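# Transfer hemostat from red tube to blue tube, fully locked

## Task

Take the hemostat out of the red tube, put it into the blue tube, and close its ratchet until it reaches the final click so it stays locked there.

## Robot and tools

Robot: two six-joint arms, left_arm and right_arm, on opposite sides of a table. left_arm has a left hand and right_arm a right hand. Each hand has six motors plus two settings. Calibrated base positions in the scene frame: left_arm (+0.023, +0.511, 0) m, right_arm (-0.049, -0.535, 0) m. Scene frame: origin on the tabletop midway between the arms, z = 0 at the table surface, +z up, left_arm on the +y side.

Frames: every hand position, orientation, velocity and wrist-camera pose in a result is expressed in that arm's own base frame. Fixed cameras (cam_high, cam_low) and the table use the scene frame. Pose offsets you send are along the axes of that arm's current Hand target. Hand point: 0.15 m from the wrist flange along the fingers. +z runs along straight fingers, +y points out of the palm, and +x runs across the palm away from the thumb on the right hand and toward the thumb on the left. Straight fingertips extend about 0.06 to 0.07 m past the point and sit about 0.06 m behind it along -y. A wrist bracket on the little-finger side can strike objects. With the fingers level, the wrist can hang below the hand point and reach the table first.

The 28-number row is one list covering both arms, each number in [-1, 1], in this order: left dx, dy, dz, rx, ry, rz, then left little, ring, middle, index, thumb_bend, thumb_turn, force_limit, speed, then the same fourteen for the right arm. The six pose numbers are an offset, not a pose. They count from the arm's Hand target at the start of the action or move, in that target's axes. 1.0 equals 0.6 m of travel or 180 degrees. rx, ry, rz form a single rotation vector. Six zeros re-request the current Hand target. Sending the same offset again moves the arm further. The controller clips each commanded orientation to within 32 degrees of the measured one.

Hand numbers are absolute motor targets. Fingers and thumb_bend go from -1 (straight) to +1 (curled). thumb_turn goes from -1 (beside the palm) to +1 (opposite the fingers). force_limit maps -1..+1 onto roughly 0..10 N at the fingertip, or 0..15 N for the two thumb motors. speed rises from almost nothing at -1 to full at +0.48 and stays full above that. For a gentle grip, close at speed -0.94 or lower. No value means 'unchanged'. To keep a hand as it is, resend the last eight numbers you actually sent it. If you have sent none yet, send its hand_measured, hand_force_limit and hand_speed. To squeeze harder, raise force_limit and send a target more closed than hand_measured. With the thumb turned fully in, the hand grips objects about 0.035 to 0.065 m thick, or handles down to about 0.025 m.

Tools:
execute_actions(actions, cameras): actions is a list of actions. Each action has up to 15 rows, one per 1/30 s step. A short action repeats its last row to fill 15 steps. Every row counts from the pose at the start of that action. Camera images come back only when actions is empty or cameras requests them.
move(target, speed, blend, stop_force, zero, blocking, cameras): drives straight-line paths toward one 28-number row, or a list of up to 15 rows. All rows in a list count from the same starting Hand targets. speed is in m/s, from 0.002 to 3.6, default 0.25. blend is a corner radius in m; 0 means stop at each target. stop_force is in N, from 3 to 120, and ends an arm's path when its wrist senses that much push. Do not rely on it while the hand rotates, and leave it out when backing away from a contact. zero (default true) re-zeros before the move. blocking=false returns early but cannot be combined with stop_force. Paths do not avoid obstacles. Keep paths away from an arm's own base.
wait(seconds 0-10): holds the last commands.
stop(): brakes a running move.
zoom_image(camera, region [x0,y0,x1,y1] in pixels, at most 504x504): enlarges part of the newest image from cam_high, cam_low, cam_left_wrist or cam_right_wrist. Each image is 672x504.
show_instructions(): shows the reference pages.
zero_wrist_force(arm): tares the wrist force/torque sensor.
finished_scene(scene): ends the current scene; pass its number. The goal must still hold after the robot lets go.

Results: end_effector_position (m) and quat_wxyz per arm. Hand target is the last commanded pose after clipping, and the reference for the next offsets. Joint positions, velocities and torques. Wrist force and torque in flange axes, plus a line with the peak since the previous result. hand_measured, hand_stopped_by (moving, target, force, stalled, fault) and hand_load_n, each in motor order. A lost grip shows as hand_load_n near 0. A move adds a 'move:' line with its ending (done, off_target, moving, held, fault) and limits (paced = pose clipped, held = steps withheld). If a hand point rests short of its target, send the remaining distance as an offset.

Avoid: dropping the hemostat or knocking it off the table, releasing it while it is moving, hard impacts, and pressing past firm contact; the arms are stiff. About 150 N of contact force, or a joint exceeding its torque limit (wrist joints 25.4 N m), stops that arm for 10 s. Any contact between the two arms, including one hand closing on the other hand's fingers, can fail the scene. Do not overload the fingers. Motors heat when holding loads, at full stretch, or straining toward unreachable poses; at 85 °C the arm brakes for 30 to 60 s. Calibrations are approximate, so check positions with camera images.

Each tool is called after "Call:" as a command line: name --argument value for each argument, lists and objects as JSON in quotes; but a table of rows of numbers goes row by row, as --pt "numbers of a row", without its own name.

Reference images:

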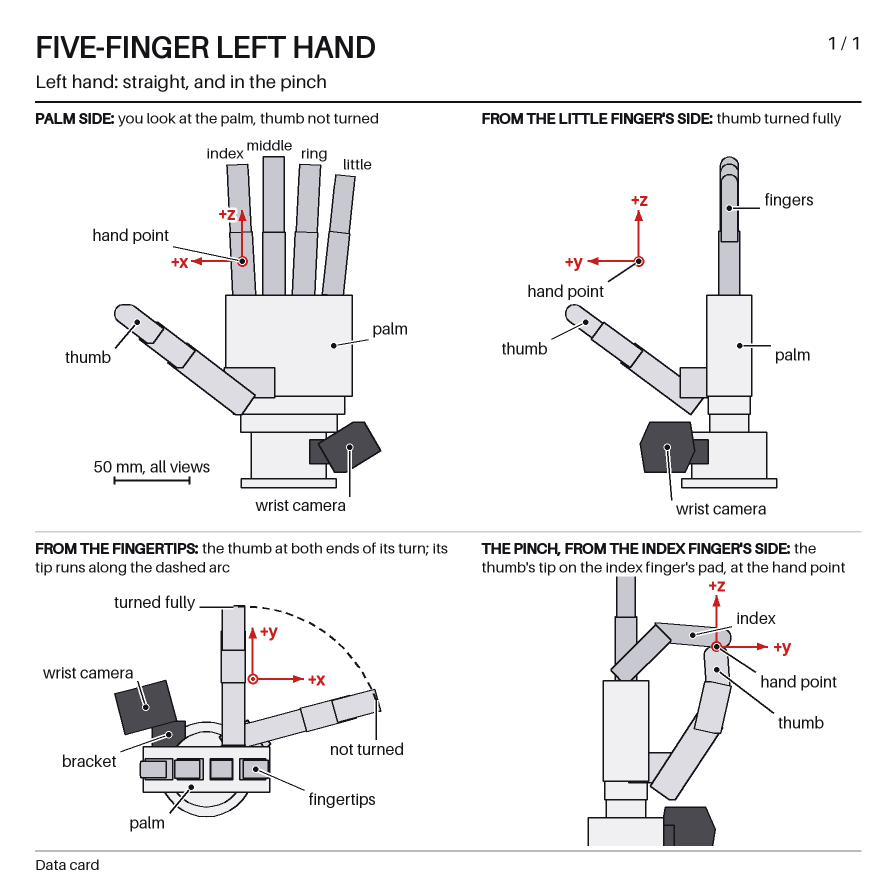

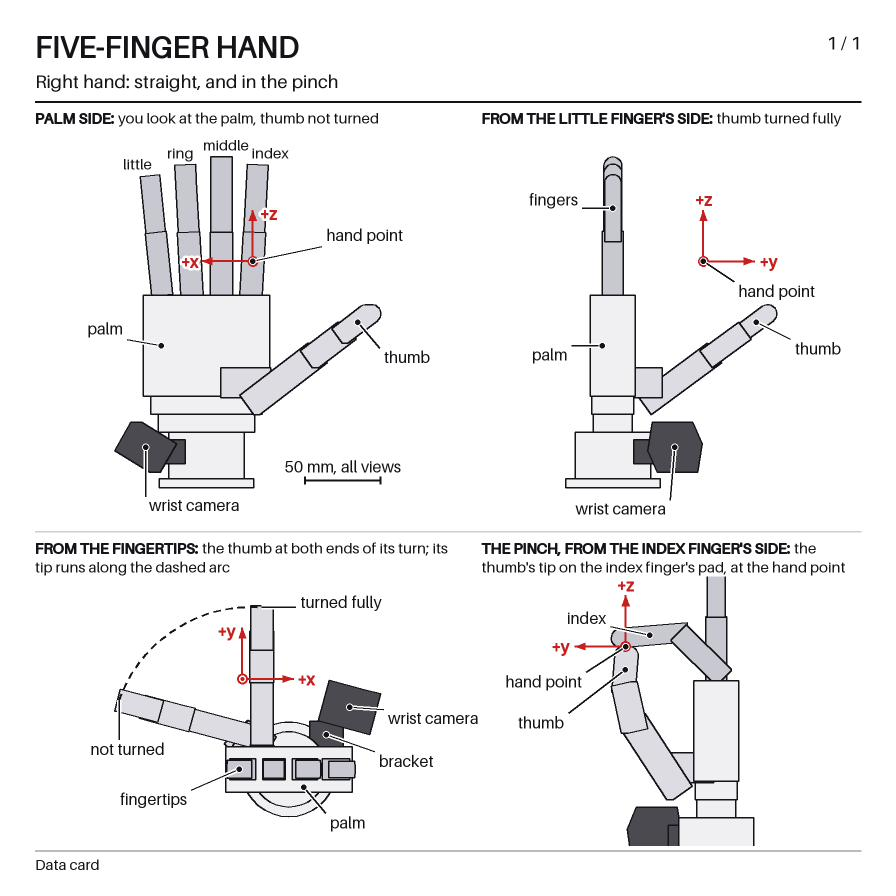

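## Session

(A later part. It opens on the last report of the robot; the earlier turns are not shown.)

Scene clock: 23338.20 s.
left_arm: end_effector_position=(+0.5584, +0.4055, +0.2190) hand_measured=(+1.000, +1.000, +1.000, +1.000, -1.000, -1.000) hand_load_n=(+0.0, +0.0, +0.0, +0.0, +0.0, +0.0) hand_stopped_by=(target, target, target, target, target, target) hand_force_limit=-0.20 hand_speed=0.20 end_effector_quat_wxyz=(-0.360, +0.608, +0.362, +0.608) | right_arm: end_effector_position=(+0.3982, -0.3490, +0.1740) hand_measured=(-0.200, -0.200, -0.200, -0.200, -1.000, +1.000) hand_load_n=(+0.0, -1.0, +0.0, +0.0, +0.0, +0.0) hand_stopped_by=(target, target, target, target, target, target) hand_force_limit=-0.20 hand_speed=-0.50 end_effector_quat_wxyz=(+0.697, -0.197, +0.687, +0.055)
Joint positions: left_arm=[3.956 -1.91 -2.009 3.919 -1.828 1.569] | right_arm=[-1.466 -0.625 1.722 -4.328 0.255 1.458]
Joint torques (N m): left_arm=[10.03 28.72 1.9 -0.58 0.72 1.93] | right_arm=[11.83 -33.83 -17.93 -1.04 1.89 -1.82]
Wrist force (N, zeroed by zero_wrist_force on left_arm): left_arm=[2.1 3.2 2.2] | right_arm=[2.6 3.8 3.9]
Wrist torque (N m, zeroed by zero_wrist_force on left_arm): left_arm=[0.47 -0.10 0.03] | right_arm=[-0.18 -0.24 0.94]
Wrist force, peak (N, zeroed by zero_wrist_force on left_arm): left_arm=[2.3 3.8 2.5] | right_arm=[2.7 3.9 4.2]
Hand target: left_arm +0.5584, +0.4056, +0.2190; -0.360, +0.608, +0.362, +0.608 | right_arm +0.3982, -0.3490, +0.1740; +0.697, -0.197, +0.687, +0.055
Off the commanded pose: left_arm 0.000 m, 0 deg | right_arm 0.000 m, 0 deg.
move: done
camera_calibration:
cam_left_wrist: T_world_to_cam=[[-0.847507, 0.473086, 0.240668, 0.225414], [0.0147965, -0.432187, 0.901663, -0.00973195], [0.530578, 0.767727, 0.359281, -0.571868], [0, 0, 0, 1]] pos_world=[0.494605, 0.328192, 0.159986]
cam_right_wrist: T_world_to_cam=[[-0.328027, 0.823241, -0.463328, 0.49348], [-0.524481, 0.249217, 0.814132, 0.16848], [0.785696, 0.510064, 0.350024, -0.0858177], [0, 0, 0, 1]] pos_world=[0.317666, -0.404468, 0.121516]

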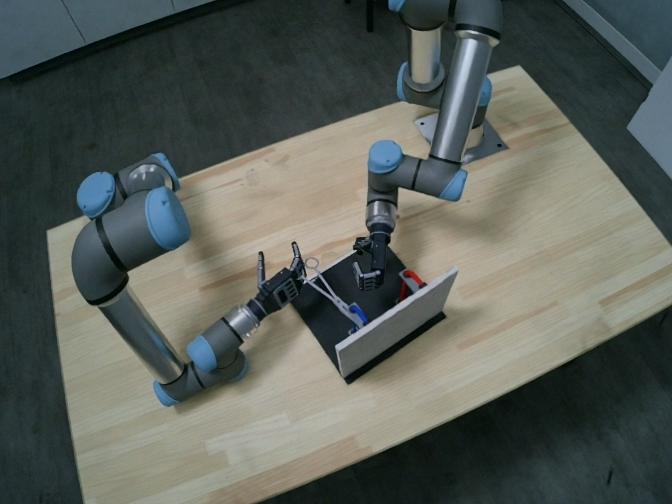

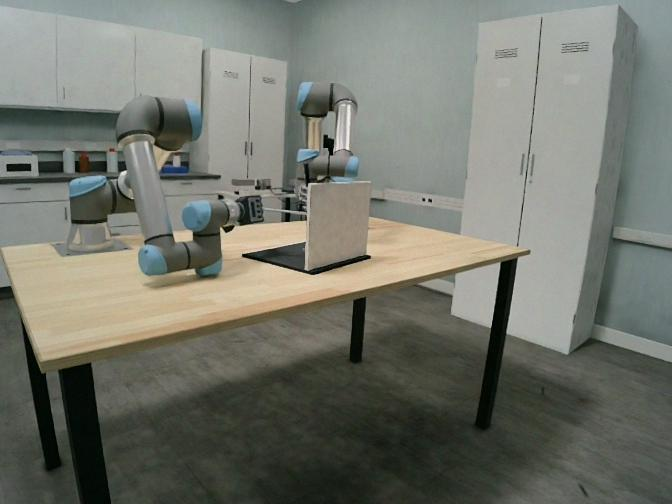

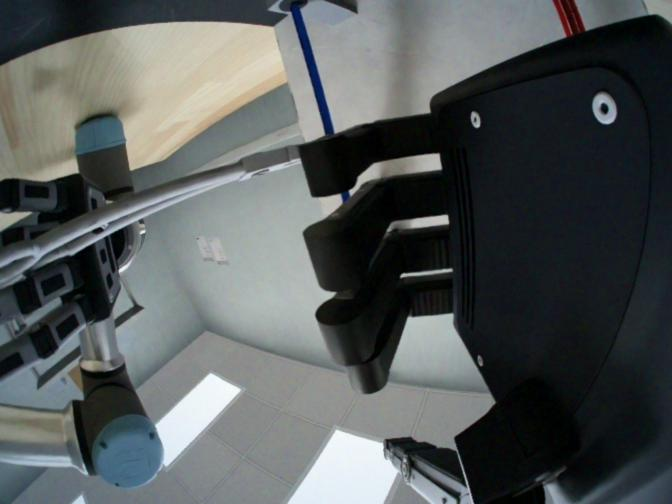

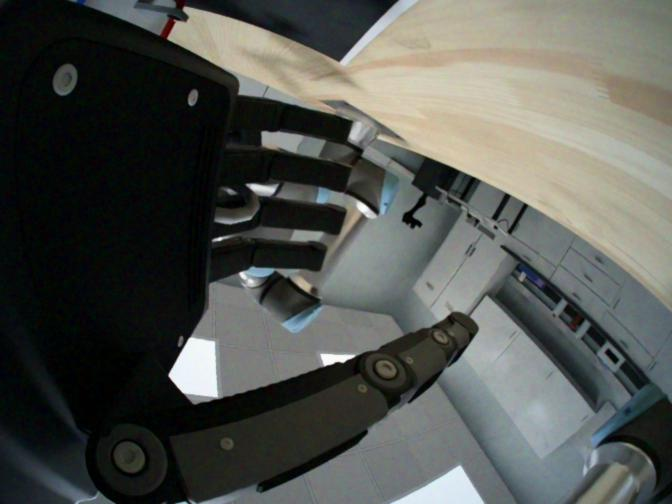

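Call:
zoom_image --camera "cam_left_wrist" --region '[20, 120, 340, 290]'

Call:
zoom_image --camera "cam_left_wrist" --region '[90, 150, 210, 230]'

Call:
zoom_image --camera "cam_left_wrist" --region '[220, 130, 320, 210]'

Scaled by 1.575 from the camera's 672x504 image, which has a finer 960x720 frame.

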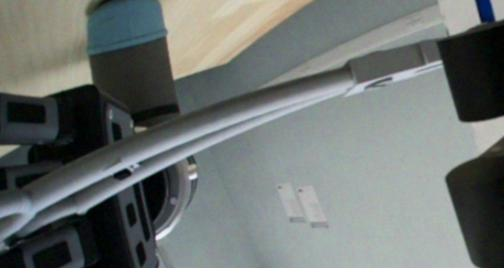

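Scaled by 4.200 from the camera's 672x504 image, which has a finer 960x720 frame.

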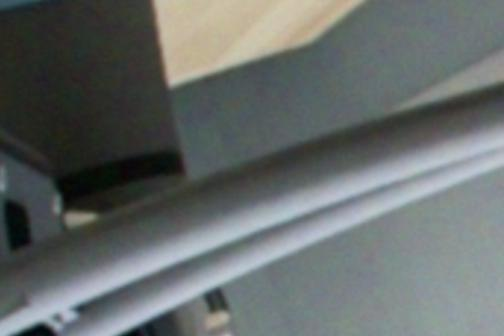

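Scaled by 5.040 from the camera's 672x504 image, which has a finer 960x720 frame.

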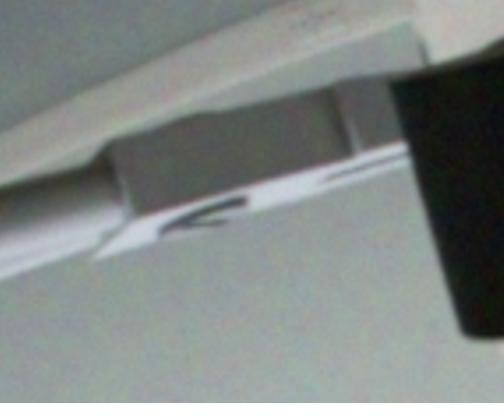

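Call:
zoom_image --camera "cam_left_wrist" --region '[60, 195, 140, 255]'

Call:
zoom_image --camera "cam_left_wrist" --region '[88, 215, 118, 238]'

Scaled by 6.300 from the camera's 672x504 image, which has a finer 960x720 frame.

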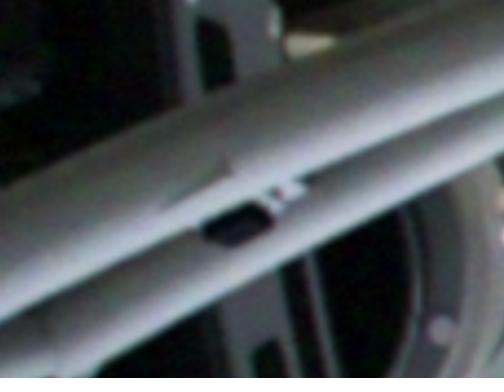

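Scaled by 16.800 from the camera's 672x504 image, which has a finer 960x720 frame.

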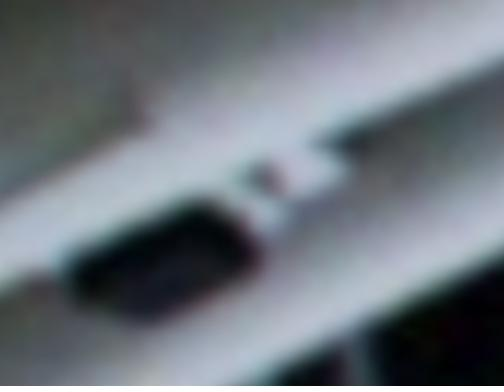

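Call:
move --target '[0,-0.0557,-0.0415,0.1667,0,0,1,1,1,1,-1,-1,-0.2,0.2,0,0,0,0,0,0,-0.2,-0.2,-0.2,-0.2,-1,1,-0.2,-0.5]' --speed 0.08 --stop_force 15 --cameras '["cam_left_wrist","cam_high"]'

Call:
zoom_image --camera "cam_left_wrist" --region '[120, 80, 320, 230]'

Scene clock: 23574.67 s.
left_arm: end_effector_position=(+0.5171, +0.3997, +0.2189) hand_measured=(+1.000, +1.000, +1.000, +1.000, -1.000, -1.000) hand_load_n=(+0.0, +0.0, +0.0, +0.0, +0.0, +0.0) hand_stopped_by=(target, target, target, target, target, target) hand_force_limit=-0.20 hand_speed=0.20 end_effector_quat_wxyz=(+0.505, -0.494, -0.507, -0.494) | right_arm: end_effector_position=(+0.3982, -0.3490, +0.1740) hand_measured=(-0.200, -0.200, -0.200, -0.200, -1.000, +1.000) hand_load_n=(+0.0, -1.0, +0.0, +0.0, +0.0, -0.5) hand_stopped_by=(target, target, target, target, target, target) hand_force_limit=-0.20 hand_speed=-0.50 end_effector_quat_wxyz=(+0.697, -0.197, +0.687, +0.055)
Joint positions: left_arm=[3.729 -1.996 -1.875 3.868 -2.579 1.567] | right_arm=[-1.466 -0.625 1.722 -4.328 0.255 1.458]
Joint torques (N m): left_arm=[12.19 41.29 2.26 2.89 -1.35 -1.44] | right_arm=[11.95 -32.82 -18.45 -1.18 1.8 -2.99]
Wrist force (N, zeroed by zero_wrist_force on left_arm): left_arm=[2.1 3.3 2.2] | right_arm=[2.5 4.0 3.8]
Wrist torque (N m, zeroed by zero_wrist_force on left_arm): left_arm=[0.46 -0.10 0.03] | right_arm=[-0.14 -0.24 0.95]
Wrist force, peak (N, zeroed by zero_wrist_force on left_arm): left_arm=[2.4 3.6 2.2] | right_arm=[2.8 4.0 4.1]
Hand target: left_arm +0.5171, +0.3997, +0.2189; +0.505, -0.494, -0.507, -0.494 | right_arm +0.3982, -0.3490, +0.1740; +0.697, -0.197, +0.687, +0.055
Off the commanded pose: left_arm 0.000 m, 0 deg | right_arm 0.000 m, 0 deg.
move: done
camera_calibration:
cam_left_wrist: T_world_to_cam=[[-0.970367, -0.0140905, 0.241225, 0.451316], [0.229496, -0.366183, 0.901799, -0.148991], [0.0756257, 0.930436, 0.358566, -0.375098], [0, 0, 0, 1]] pos_world=[0.500502, 0.300806, 0.159989]
Images, in order (width x height): cam_high 672x504, cam_left_wrist 672x504.

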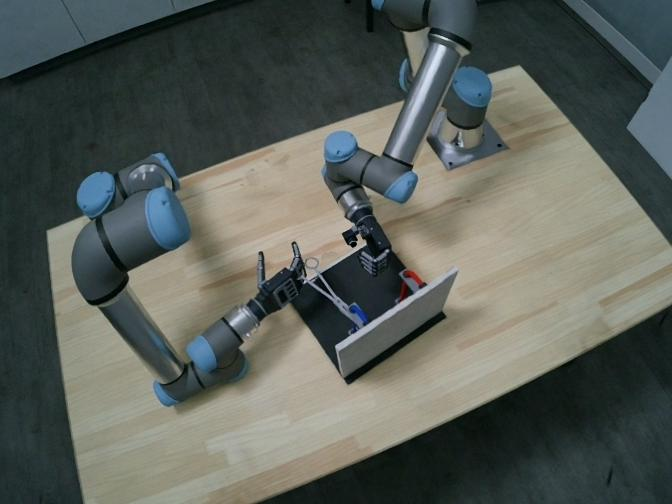

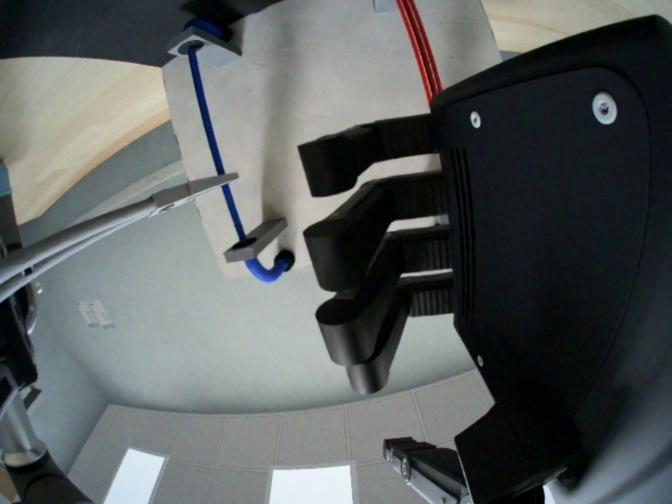

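Scaled by 2.520 from the camera's 672x504 image, which has a finer 960x720 frame.

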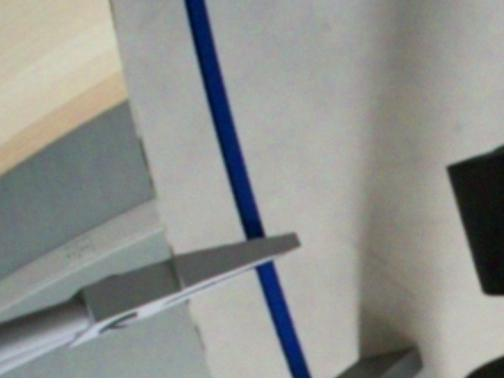

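Call:
zoom_image --camera "cam_left_wrist" --region '[180, 155, 250, 215]'

Call:
zoom_image --camera "cam_left_wrist" --region '[205, 160, 245, 195]'

Call:
zoom_image --camera "cam_left_wrist" --region '[0, 180, 180, 315]'

Call:
zoom_image --camera "cam_high" --region '[295, 250, 375, 340]'

Scaled by 7.200 from the camera's 672x504 image, which has a finer 960x720 frame.

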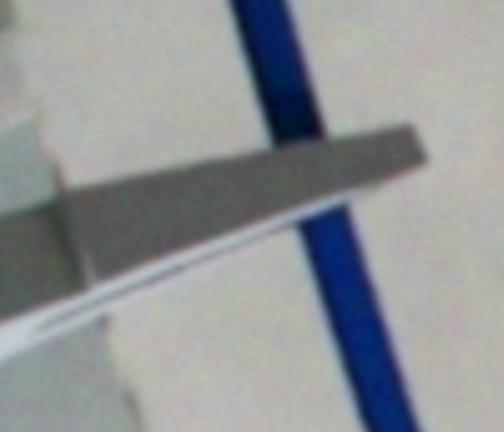

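Scaled by 12.600 from the camera's 672x504 image, which has a finer 960x720 frame.

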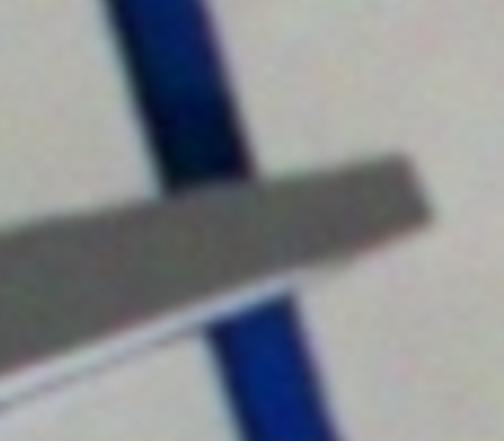

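Scaled by 2.800 from the camera's 672x504 image, which has a finer 960x720 frame.

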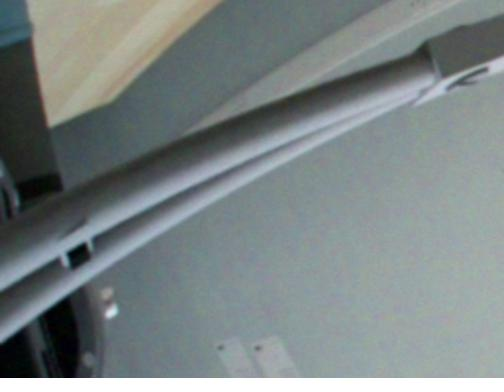

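Scaled by 5.600 from the camera's 672x504 image, which has a finer 960x720 frame.

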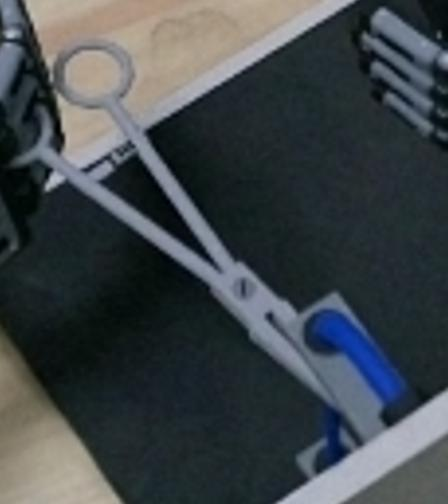

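Call:
zoom_image --camera "cam_left_wrist" --region '[10, 250, 50, 285]'

Call:
zoom_image --camera "cam_high" --region '[300, 258, 330, 288]'

Scaled by 12.600 from the camera's 672x504 image, which has a finer 960x720 frame.

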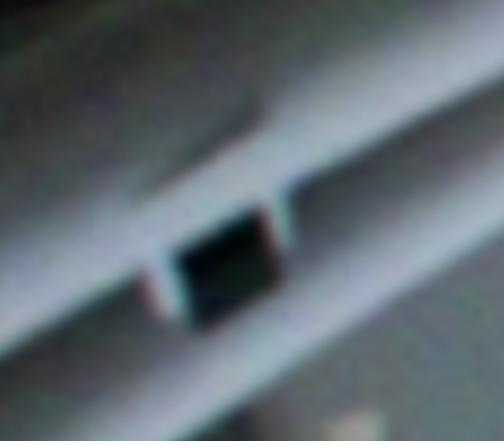

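Scaled by 16.800 from the camera's 672x504 image, which has a finer 960x720 frame.

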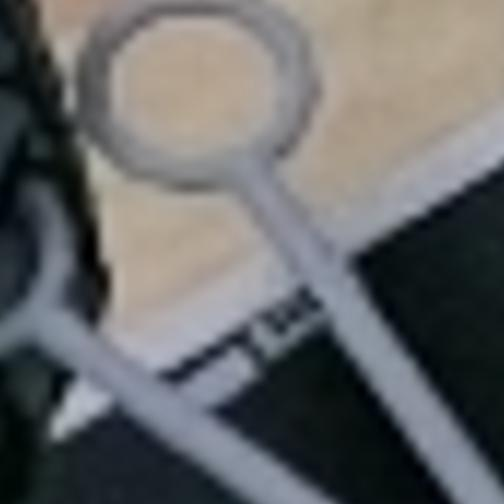

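Call:
move --pt "0.1685 -0.0377 -0.0462 0.0072 -0.4443 -0.1222 1 1 1 1 -1 -1 -0.2 0.2 0 0 0 0 0 0 -0.2 -0.2 -0.2 -0.2 -1 1 -0.2 -0.5" --pt "0.1685 -0.0377 -0.0462 0.0072 -0.4443 -0.1222 -1 -1 -1 -1 -1 1 -0.2 0.2 0 0 0 0 0 0 -0.2 -0.2 -0.2 -0.2 -1 1 -0.2 -0.5" --pt "-0.094 0.1455 0.0155 0.0072 -0.4443 -0.1222 -1 -1 -1 -1 -1 1 -0.2 0.2 0 0 0 0 0 0 -0.2 -0.2 -0.2 -0.2 -1 1 -0.2 -0.5" --speed '[0.25,0.2,0.08]' --cameras '["cam_left_wrist"]'

Call:
zoom_image --camera "cam_left_wrist" --region '[100, 0, 480, 380]'

Scene clock: 23696.43 s.
left_arm: end_effector_position=(+0.6044, +0.4110, +0.1627) hand_measured=(-1.000, -1.000, -1.000, -1.000, -1.000, +1.000) hand_load_n=(+0.0, +0.0, +0.0, +0.0, +0.0, +0.0) hand_stopped_by=(target, target, target, target, target, target) hand_force_limit=-0.20 hand_speed=0.20 end_effector_quat_wxyz=(+0.026, +0.591, +0.794, +0.138) end_effector_velocity=(-0.002, -0.001, +0.000) end_effector_angular_velocity=(-0.003, +0.004, +0.000) | right_arm: end_effector_position=(+0.3982, -0.3490, +0.1740) hand_measured=(-0.200, -0.200, -0.200, -0.200, -1.000, +1.000) hand_load_n=(+0.0, -1.0, +0.0, +0.0, +0.0, +0.0) hand_stopped_by=(target, target, target, target, target, target) hand_force_limit=-0.20 hand_speed=-0.50 end_effector_quat_wxyz=(+0.697, -0.197, +0.687, +0.055)
Joint positions: left_arm=[3.929 -2.326 -0.969 2.006 -1.558 0.494] | right_arm=[-1.466 -0.625 1.722 -4.328 0.255 1.458]
Joint velocities: left_arm=[0 0.003 -0.005 -0.003 -0.001 0] | right_arm=[within noise]
Joint torques (N m): left_arm=[13.08 55.46 5.34 -3.82 -0.44 2.29] | right_arm=[12.08 -33.54 -17.12 -0.99 1.73 -2.98]
Wrist force (N, zeroed by zero_wrist_force on left_arm): left_arm=[1.5 2.2 1.4] | right_arm=[2.6 3.7 3.8]
Wrist torque (N m, zeroed by zero_wrist_force on left_arm): left_arm=[0.22 -0.16 -0.03] | right_arm=[-0.19 -0.25 0.95]
Wrist force, peak (N, zeroed by zero_wrist_force on left_arm): left_arm=[2.2 3.5 2.4] | right_arm=[2.8 3.8 4.2]
Hand target: left_arm +0.6042, +0.4111, +0.1626; +0.026, +0.591, +0.794, +0.138 | right_arm +0.3982, -0.3490, +0.1740; +0.697, -0.197, +0.687, +0.055
Off the commanded pose: left_arm 0.000 m, 0 deg | right_arm 0.000 m, 0 deg.
move: done
camera_calibration:
cam_left_wrist: T_world_to_cam=[[-0.974536, -0.0241483, -0.222926, 0.631917], [-0.140492, 0.840606, 0.52311, -0.325008], [0.174761, 0.541109, -0.822593, -0.0797887], [0, 0, 0, 1]] pos_world=[0.584109, 0.331638, 0.245252]
Images, in order (width x height): cam_left_wrist 672x504.

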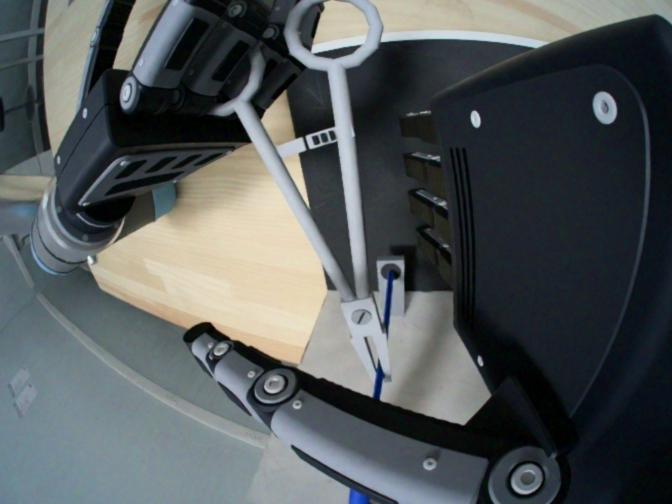

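Scaled by 1.326 from the camera's 672x504 image, which has a finer 960x720 frame.

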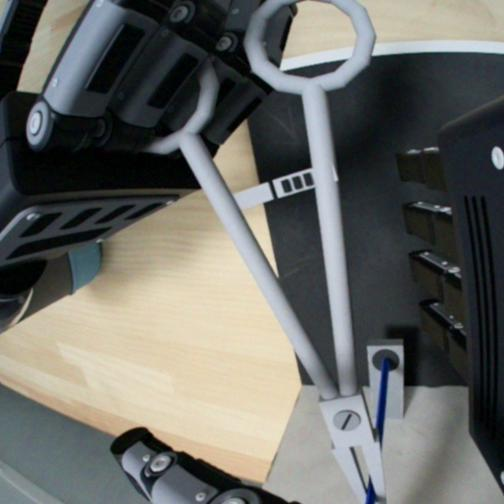

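Call:
zoom_image --camera "cam_left_wrist" --region '[325, 290, 415, 400]'

Call:
zoom_image --camera "cam_left_wrist" --region '[270, 115, 370, 165]'

Call:
zoom_image --camera "cam_left_wrist" --region '[200, 0, 400, 120]'

Scaled by 4.582 from the camera's 672x504 image, which has a finer 960x720 frame.

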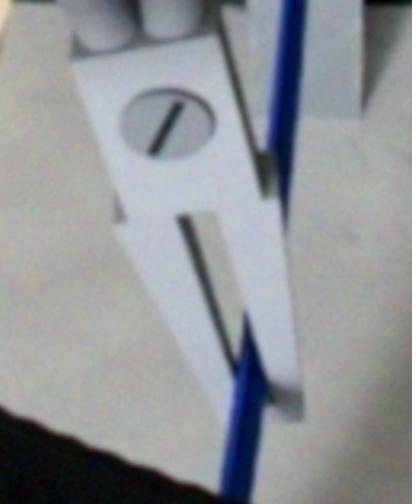

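Scaled by 5.040 from the camera's 672x504 image, which has a finer 960x720 frame.

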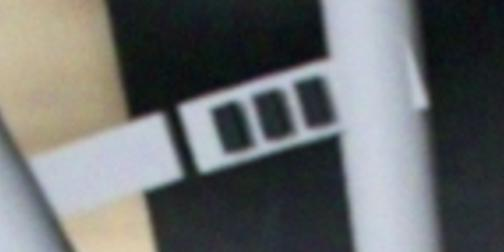

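Scaled by 2.520 from the camera's 672x504 image, which has a finer 960x720 frame.

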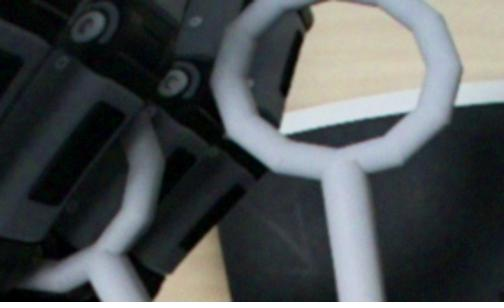

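Call:
zoom_image --camera "cam_left_wrist" --region '[370, 250, 415, 325]'

Call:
zoom_image --camera "cam_left_wrist" --region '[355, 335, 405, 400]'

Scaled by 6.720 from the camera's 672x504 image, which has a finer 960x720 frame.

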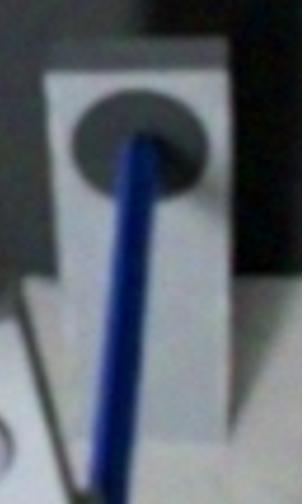

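Scaled by 7.754 from the camera's 672x504 image, which has a finer 960x720 frame.

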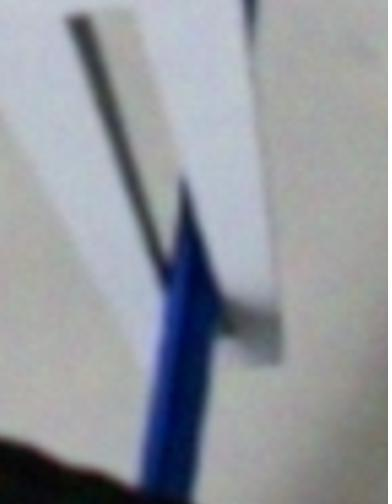

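Call:
move --target '[0,-0.05,-0.01,0,0,0,-1,-1,-1,-1,-1,1,-0.2,0.2,0,0,0,0,0,0,-0.2,-0.2,-0.2,-0.2,-1,1,-0.2,-0.5]' --speed 0.08 --cameras '["cam_left_wrist"]'

Call:
zoom_image --camera "cam_left_wrist" --region '[180, 100, 300, 190]'

Call:
zoom_image --camera "cam_left_wrist" --region '[210, 115, 270, 160]'

Scene clock: 23782.93 s.
left_arm: end_effector_position=(+0.5750, +0.4021, +0.1609) hand_measured=(-1.000, -1.000, -1.000, -1.000, -1.000, +1.000) hand_load_n=(+0.0, +0.0, +0.0, -0.5, +0.0, -0.5) hand_stopped_by=(target, target, target, target, target, target) hand_force_limit=-0.20 hand_speed=0.20 end_effector_quat_wxyz=(+0.026, +0.591, +0.794, +0.138) | right_arm: end_effector_position=(+0.3982, -0.3490, +0.1740) hand_measured=(-0.200, -0.200, -0.200, -0.200, -1.000, +1.000) hand_load_n=(+0.0, -1.0, +0.0, +0.0, +0.0, +0.0) hand_stopped_by=(target, target, target, target, target, target) hand_force_limit=-0.20 hand_speed=-0.50 end_effector_quat_wxyz=(+0.697, -0.197, +0.687, +0.055)
Joint positions: left_arm=[3.955 -2.246 -1.112 2.068 -1.551 0.519] | right_arm=[-1.466 -0.625 1.722 -4.328 0.255 1.458]
Joint torques (N m): left_arm=[-13.27 46.93 15.83 -3.18 -0.97 -2.74] | right_arm=[11.29 -34.59 -16.98 -0.97 1.79 -2.88]
Wrist force (N, zeroed by zero_wrist_force on left_arm): left_arm=[1.3 2.2 1.7] | right_arm=[2.5 3.6 4.2]
Wrist torque (N m, zeroed by zero_wrist_force on left_arm): left_arm=[0.19 -0.11 -0.17] | right_arm=[-0.22 -0.24 0.94]
Wrist force, peak (N, zeroed by zero_wrist_force on left_arm): left_arm=[1.4 3.0 2.0] | right_arm=[2.8 4.0 4.0]
Hand target: left_arm +0.5750, +0.4020, +0.1608; +0.026, +0.591, +0.794, +0.138 | right_arm +0.3982, -0.3490, +0.1740; +0.697, -0.197, +0.687, +0.055
Off the commanded pose: left_arm 0.000 m, 0 deg | right_arm 0.000 m, 0 deg.
move: done
camera_calibration:
cam_left_wrist: T_world_to_cam=[[-0.974587, -0.0242327, -0.222695, 0.602649], [-0.140394, 0.840739, 0.522922, -0.320767], [0.174557, 0.540898, -0.822775, -0.0710893], [0, 0, 0, 1]] pos_world=[0.554709, 0.322738, 0.243453]
Images, in order (width x height): cam_left_wrist 672x504.

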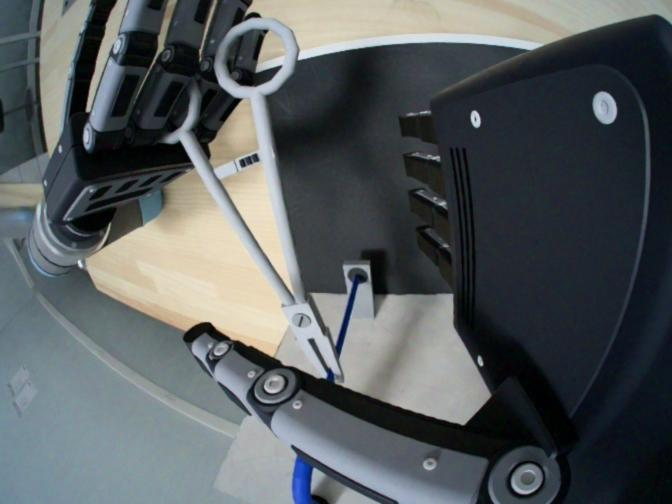

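Scaled by 4.200 from the camera's 672x504 image, which has a finer 960x720 frame.

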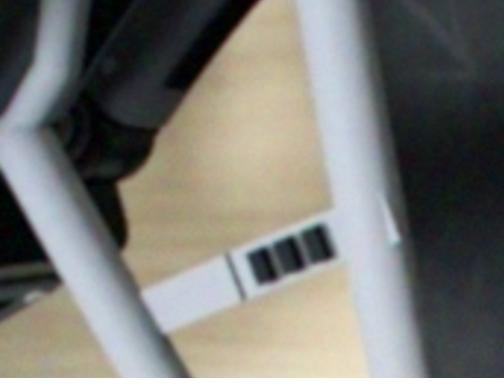

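Scaled by 8.400 from the camera's 672x504 image, which has a finer 960x720 frame.

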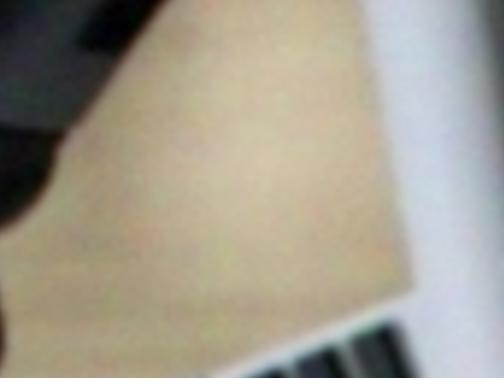

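Call:
zoom_image --camera "cam_left_wrist" --region '[208, 142, 268, 187]'

Call:
zoom_image --camera "cam_left_wrist" --region '[225, 152, 249, 176]'

Scaled by 8.400 from the camera's 672x504 image, which has a finer 960x720 frame.

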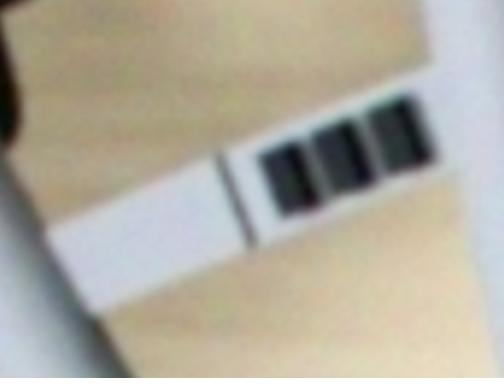

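Scaled by 21.000 from the camera's 672x504 image, which has a finer 960x720 frame.

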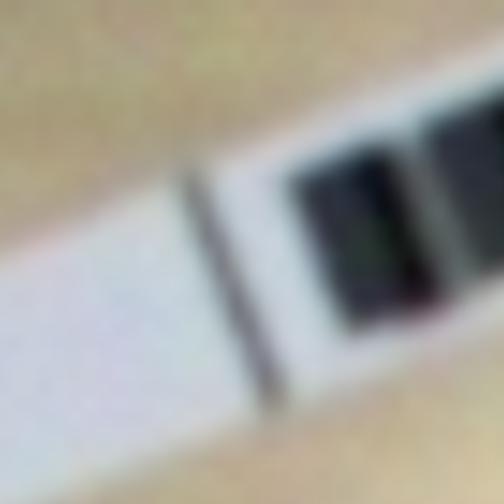

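Call:
move --target '[0,0,0,0,0,0,-1,-1,-1,-1,-1,1,-0.2,0.2,0,0,0,0,0,0,0.8,0.8,0.8,0.8,-1,1,-0.6,-0.7]' --speed 0.02 --cameras '["cam_left_wrist","cam_right_wrist"]'

Call:
zoom_image --camera "cam_left_wrist" --region '[60, 0, 320, 195]'

Call:
zoom_image --camera "cam_right_wrist" --region '[180, 90, 340, 240]'

Scene clock: 24023.70 s.
left_arm: end_effector_position=(+0.5750, +0.4020, +0.1608) hand_measured=(-1.000, -1.000, -1.000, -1.000, -1.000, +1.000) hand_load_n=(+0.0, +0.0, +0.0, +0.0, +0.0, +0.0) hand_stopped_by=(target, target, target, target, target, target) hand_force_limit=-0.20 hand_speed=0.20 end_effector_quat_wxyz=(+0.026, +0.591, +0.794, +0.138) | right_arm: end_effector_position=(+0.3982, -0.3490, +0.1740) hand_measured=(+0.800, +0.800, -0.038, +0.800, -1.000, +1.000) hand_load_n=(+0.5, +0.5, +1.0, +0.0, +0.0, -0.5) hand_stopped_by=(target, target, force, target, target, target) hand_force_limit=-0.60 hand_speed=-0.70 end_effector_quat_wxyz=(+0.697, -0.197, +0.687, +0.055)
Joint positions: left_arm=[3.955 -2.246 -1.112 2.069 -1.551 0.519] | right_arm=[-1.466 -0.625 1.722 -4.328 0.255 1.458]
Joint torques (N m): left_arm=[-13.21 45.43 10.48 -1.84 -1.34 -2.78] | right_arm=[11.74 -33.33 -17.11 -0.99 1.75 -2.94]
Wrist force (N, zeroed by zero_wrist_force on left_arm): left_arm=[1.7 2.2 1.5] | right_arm=[2.0 0.9 2.6]
Wrist torque (N m, zeroed by zero_wrist_force on left_arm): left_arm=[0.21 -0.18 -0.14] | right_arm=[0.07 -0.19 0.67]
Wrist force, peak (N, zeroed by zero_wrist_force on left_arm): left_arm=[1.6 2.3 1.7] | right_arm=[2.9 4.0 4.0]
Hand target: left_arm +0.5750, +0.4020, +0.1608; +0.026, +0.591, +0.794, +0.138 | right_arm +0.3982, -0.3490, +0.1740; +0.697, -0.197, +0.687, +0.055
Off the commanded pose: left_arm 0.000 m, 0 deg | right_arm 0.000 m, 0 deg.
move: done
camera_calibration:
cam_left_wrist: T_world_to_cam=[[-0.974601, -0.024151, -0.222644, 0.602713], [-0.140299, 0.840741, 0.522944, -0.320728], [0.174557, 0.540898, -0.822775, -0.0710527], [0, 0, 0, 1]] pos_world=[0.554809, 0.322638, 0.243453]
cam_right_wrist: T_world_to_cam=[[-0.328027, 0.823241, -0.463328, 0.49348], [-0.524481, 0.249217, 0.814132, 0.16848], [0.785696, 0.510064, 0.350024, -0.0858177], [0, 0, 0, 1]] pos_world=[0.317666, -0.404468, 0.121516]
Images, in order (width x height): cam_left_wrist 672x504, cam_right_wrist 672x504.

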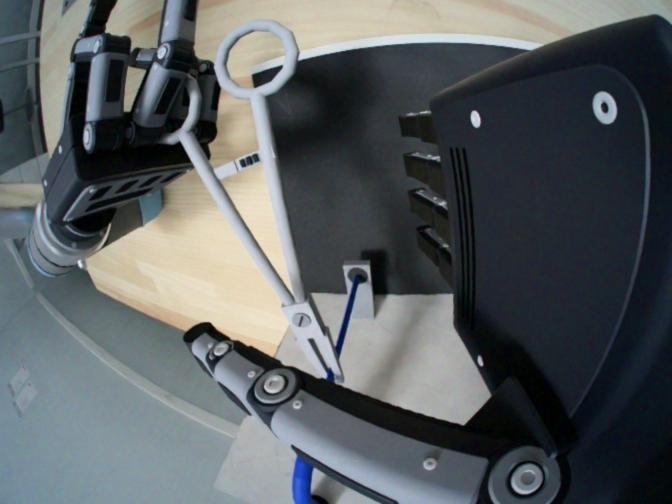

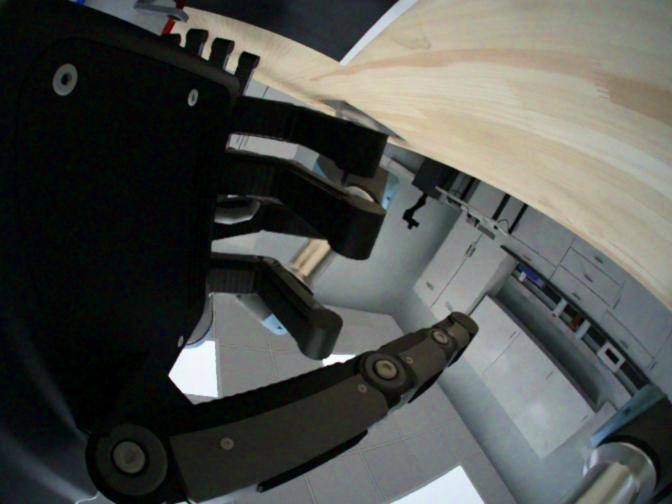

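Scaled by 1.938 from the camera's 672x504 image, which has a finer 960x720 frame.

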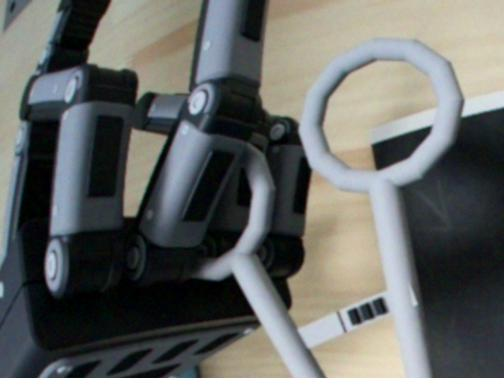

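Scaled by 3.150 from the camera's 672x504 image, which has a finer 960x720 frame.

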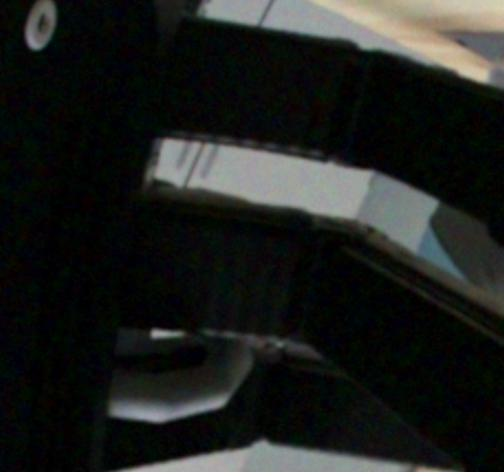

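Call:
move --target '[0,0,0,0,0,0,-1,-1,-1,-1,-1,1,-0.2,0.2,0,0,0,0,0,0,0.8,0.8,0.79,0.8,-1,1,-0.2,-0.7]' --speed 0.02 --cameras '["cam_left_wrist","cam_right_wrist"]'

Call:
zoom_image --camera "cam_left_wrist" --region '[60, 0, 320, 195]'

Call:
zoom_image --camera "cam_right_wrist" --region '[180, 90, 340, 240]'

Scene clock: 24046.67 s.
left_arm: end_effector_position=(+0.5750, +0.4020, +0.1608) hand_measured=(-1.000, -1.000, -1.000, -1.000, -1.000, +1.000) hand_load_n=(-0.5, +0.0, +0.0, +0.0, +0.0, +0.0) hand_stopped_by=(target, target, target, target, target, target) hand_force_limit=-0.20 hand_speed=0.20 end_effector_quat_wxyz=(+0.026, +0.591, +0.794, +0.138) | right_arm: end_effector_position=(+0.3982, -0.3490, +0.1740) hand_measured=(+0.800, +0.800, +0.458, +0.800, -1.000, +1.000) hand_load_n=(+0.5, +0.5, +3.5, +0.0, +0.0, -0.5) hand_stopped_by=(target, target, force, target, target, target) hand_force_limit=-0.20 hand_speed=-0.70 end_effector_quat_wxyz=(+0.697, -0.197, +0.687, +0.055)
Joint positions: left_arm=[3.955 -2.246 -1.112 2.068 -1.551 0.519] | right_arm=[-1.466 -0.625 1.722 -4.328 0.255 1.458]
Joint torques (N m): left_arm=[-13.47 40.26 26.3 -3.67 -1.24 -2.69] | right_arm=[11.65 -34.12 -16.17 -1.08 1.58 -3.14]
Wrist force (N, zeroed by zero_wrist_force on left_arm): left_arm=[1.5 2.2 1.4] | right_arm=[6.1 2.8 0.7]
Wrist torque (N m, zeroed by zero_wrist_force on left_arm): left_arm=[0.21 -0.15 -0.14] | right_arm=[0.49 -0.29 1.75]
Wrist force, peak (N, zeroed by zero_wrist_force on left_arm): left_arm=[1.7 2.4 1.8] | right_arm=[6.5 3.2 0.9]
Hand target: left_arm +0.5750, +0.4020, +0.1608; +0.026, +0.591, +0.794, +0.138 | right_arm +0.3982, -0.3490, +0.1740; +0.697, -0.197, +0.687, +0.055
Off the commanded pose: left_arm 0.000 m, 0 deg | right_arm 0.000 m, 0 deg.
move: done
camera_calibration:
cam_left_wrist: T_world_to_cam=[[-0.974601, -0.024151, -0.222644, 0.602713], [-0.140299, 0.840741, 0.522944, -0.320728], [0.174557, 0.540898, -0.822775, -0.0710527], [0, 0, 0, 1]] pos_world=[0.554809, 0.322638, 0.243453]
cam_right_wrist: T_world_to_cam=[[-0.328027, 0.823241, -0.463328, 0.49348], [-0.524481, 0.249217, 0.814132, 0.16848], [0.785696, 0.510064, 0.350024, -0.0858177], [0, 0, 0, 1]] pos_world=[0.317666, -0.404468, 0.121516]
Images, in order (width x height): cam_left_wrist 672x504, cam_right_wrist 672x504.

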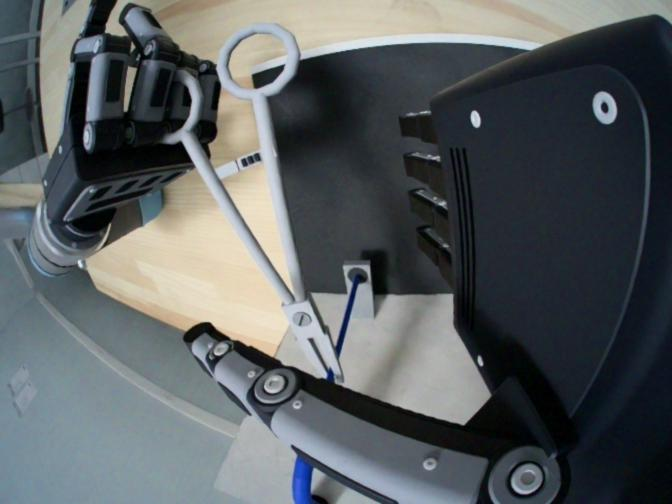

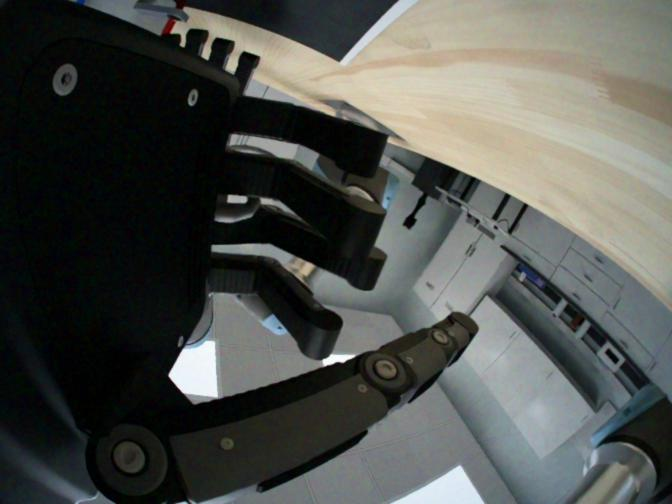

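Scaled by 1.938 from the camera's 672x504 image, which has a finer 960x720 frame.

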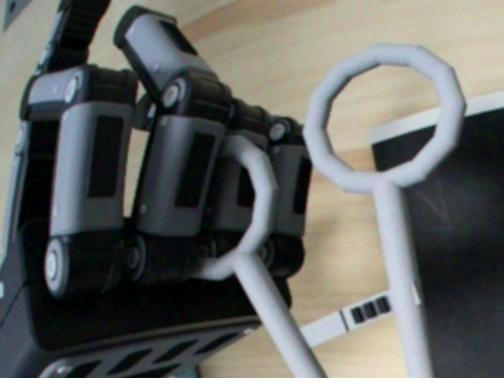

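Scaled by 3.150 from the camera's 672x504 image, which has a finer 960x720 frame.

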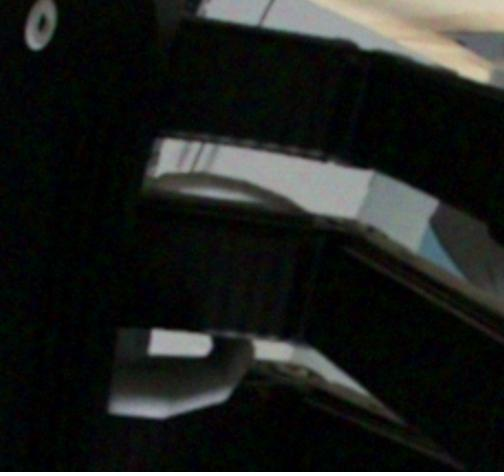

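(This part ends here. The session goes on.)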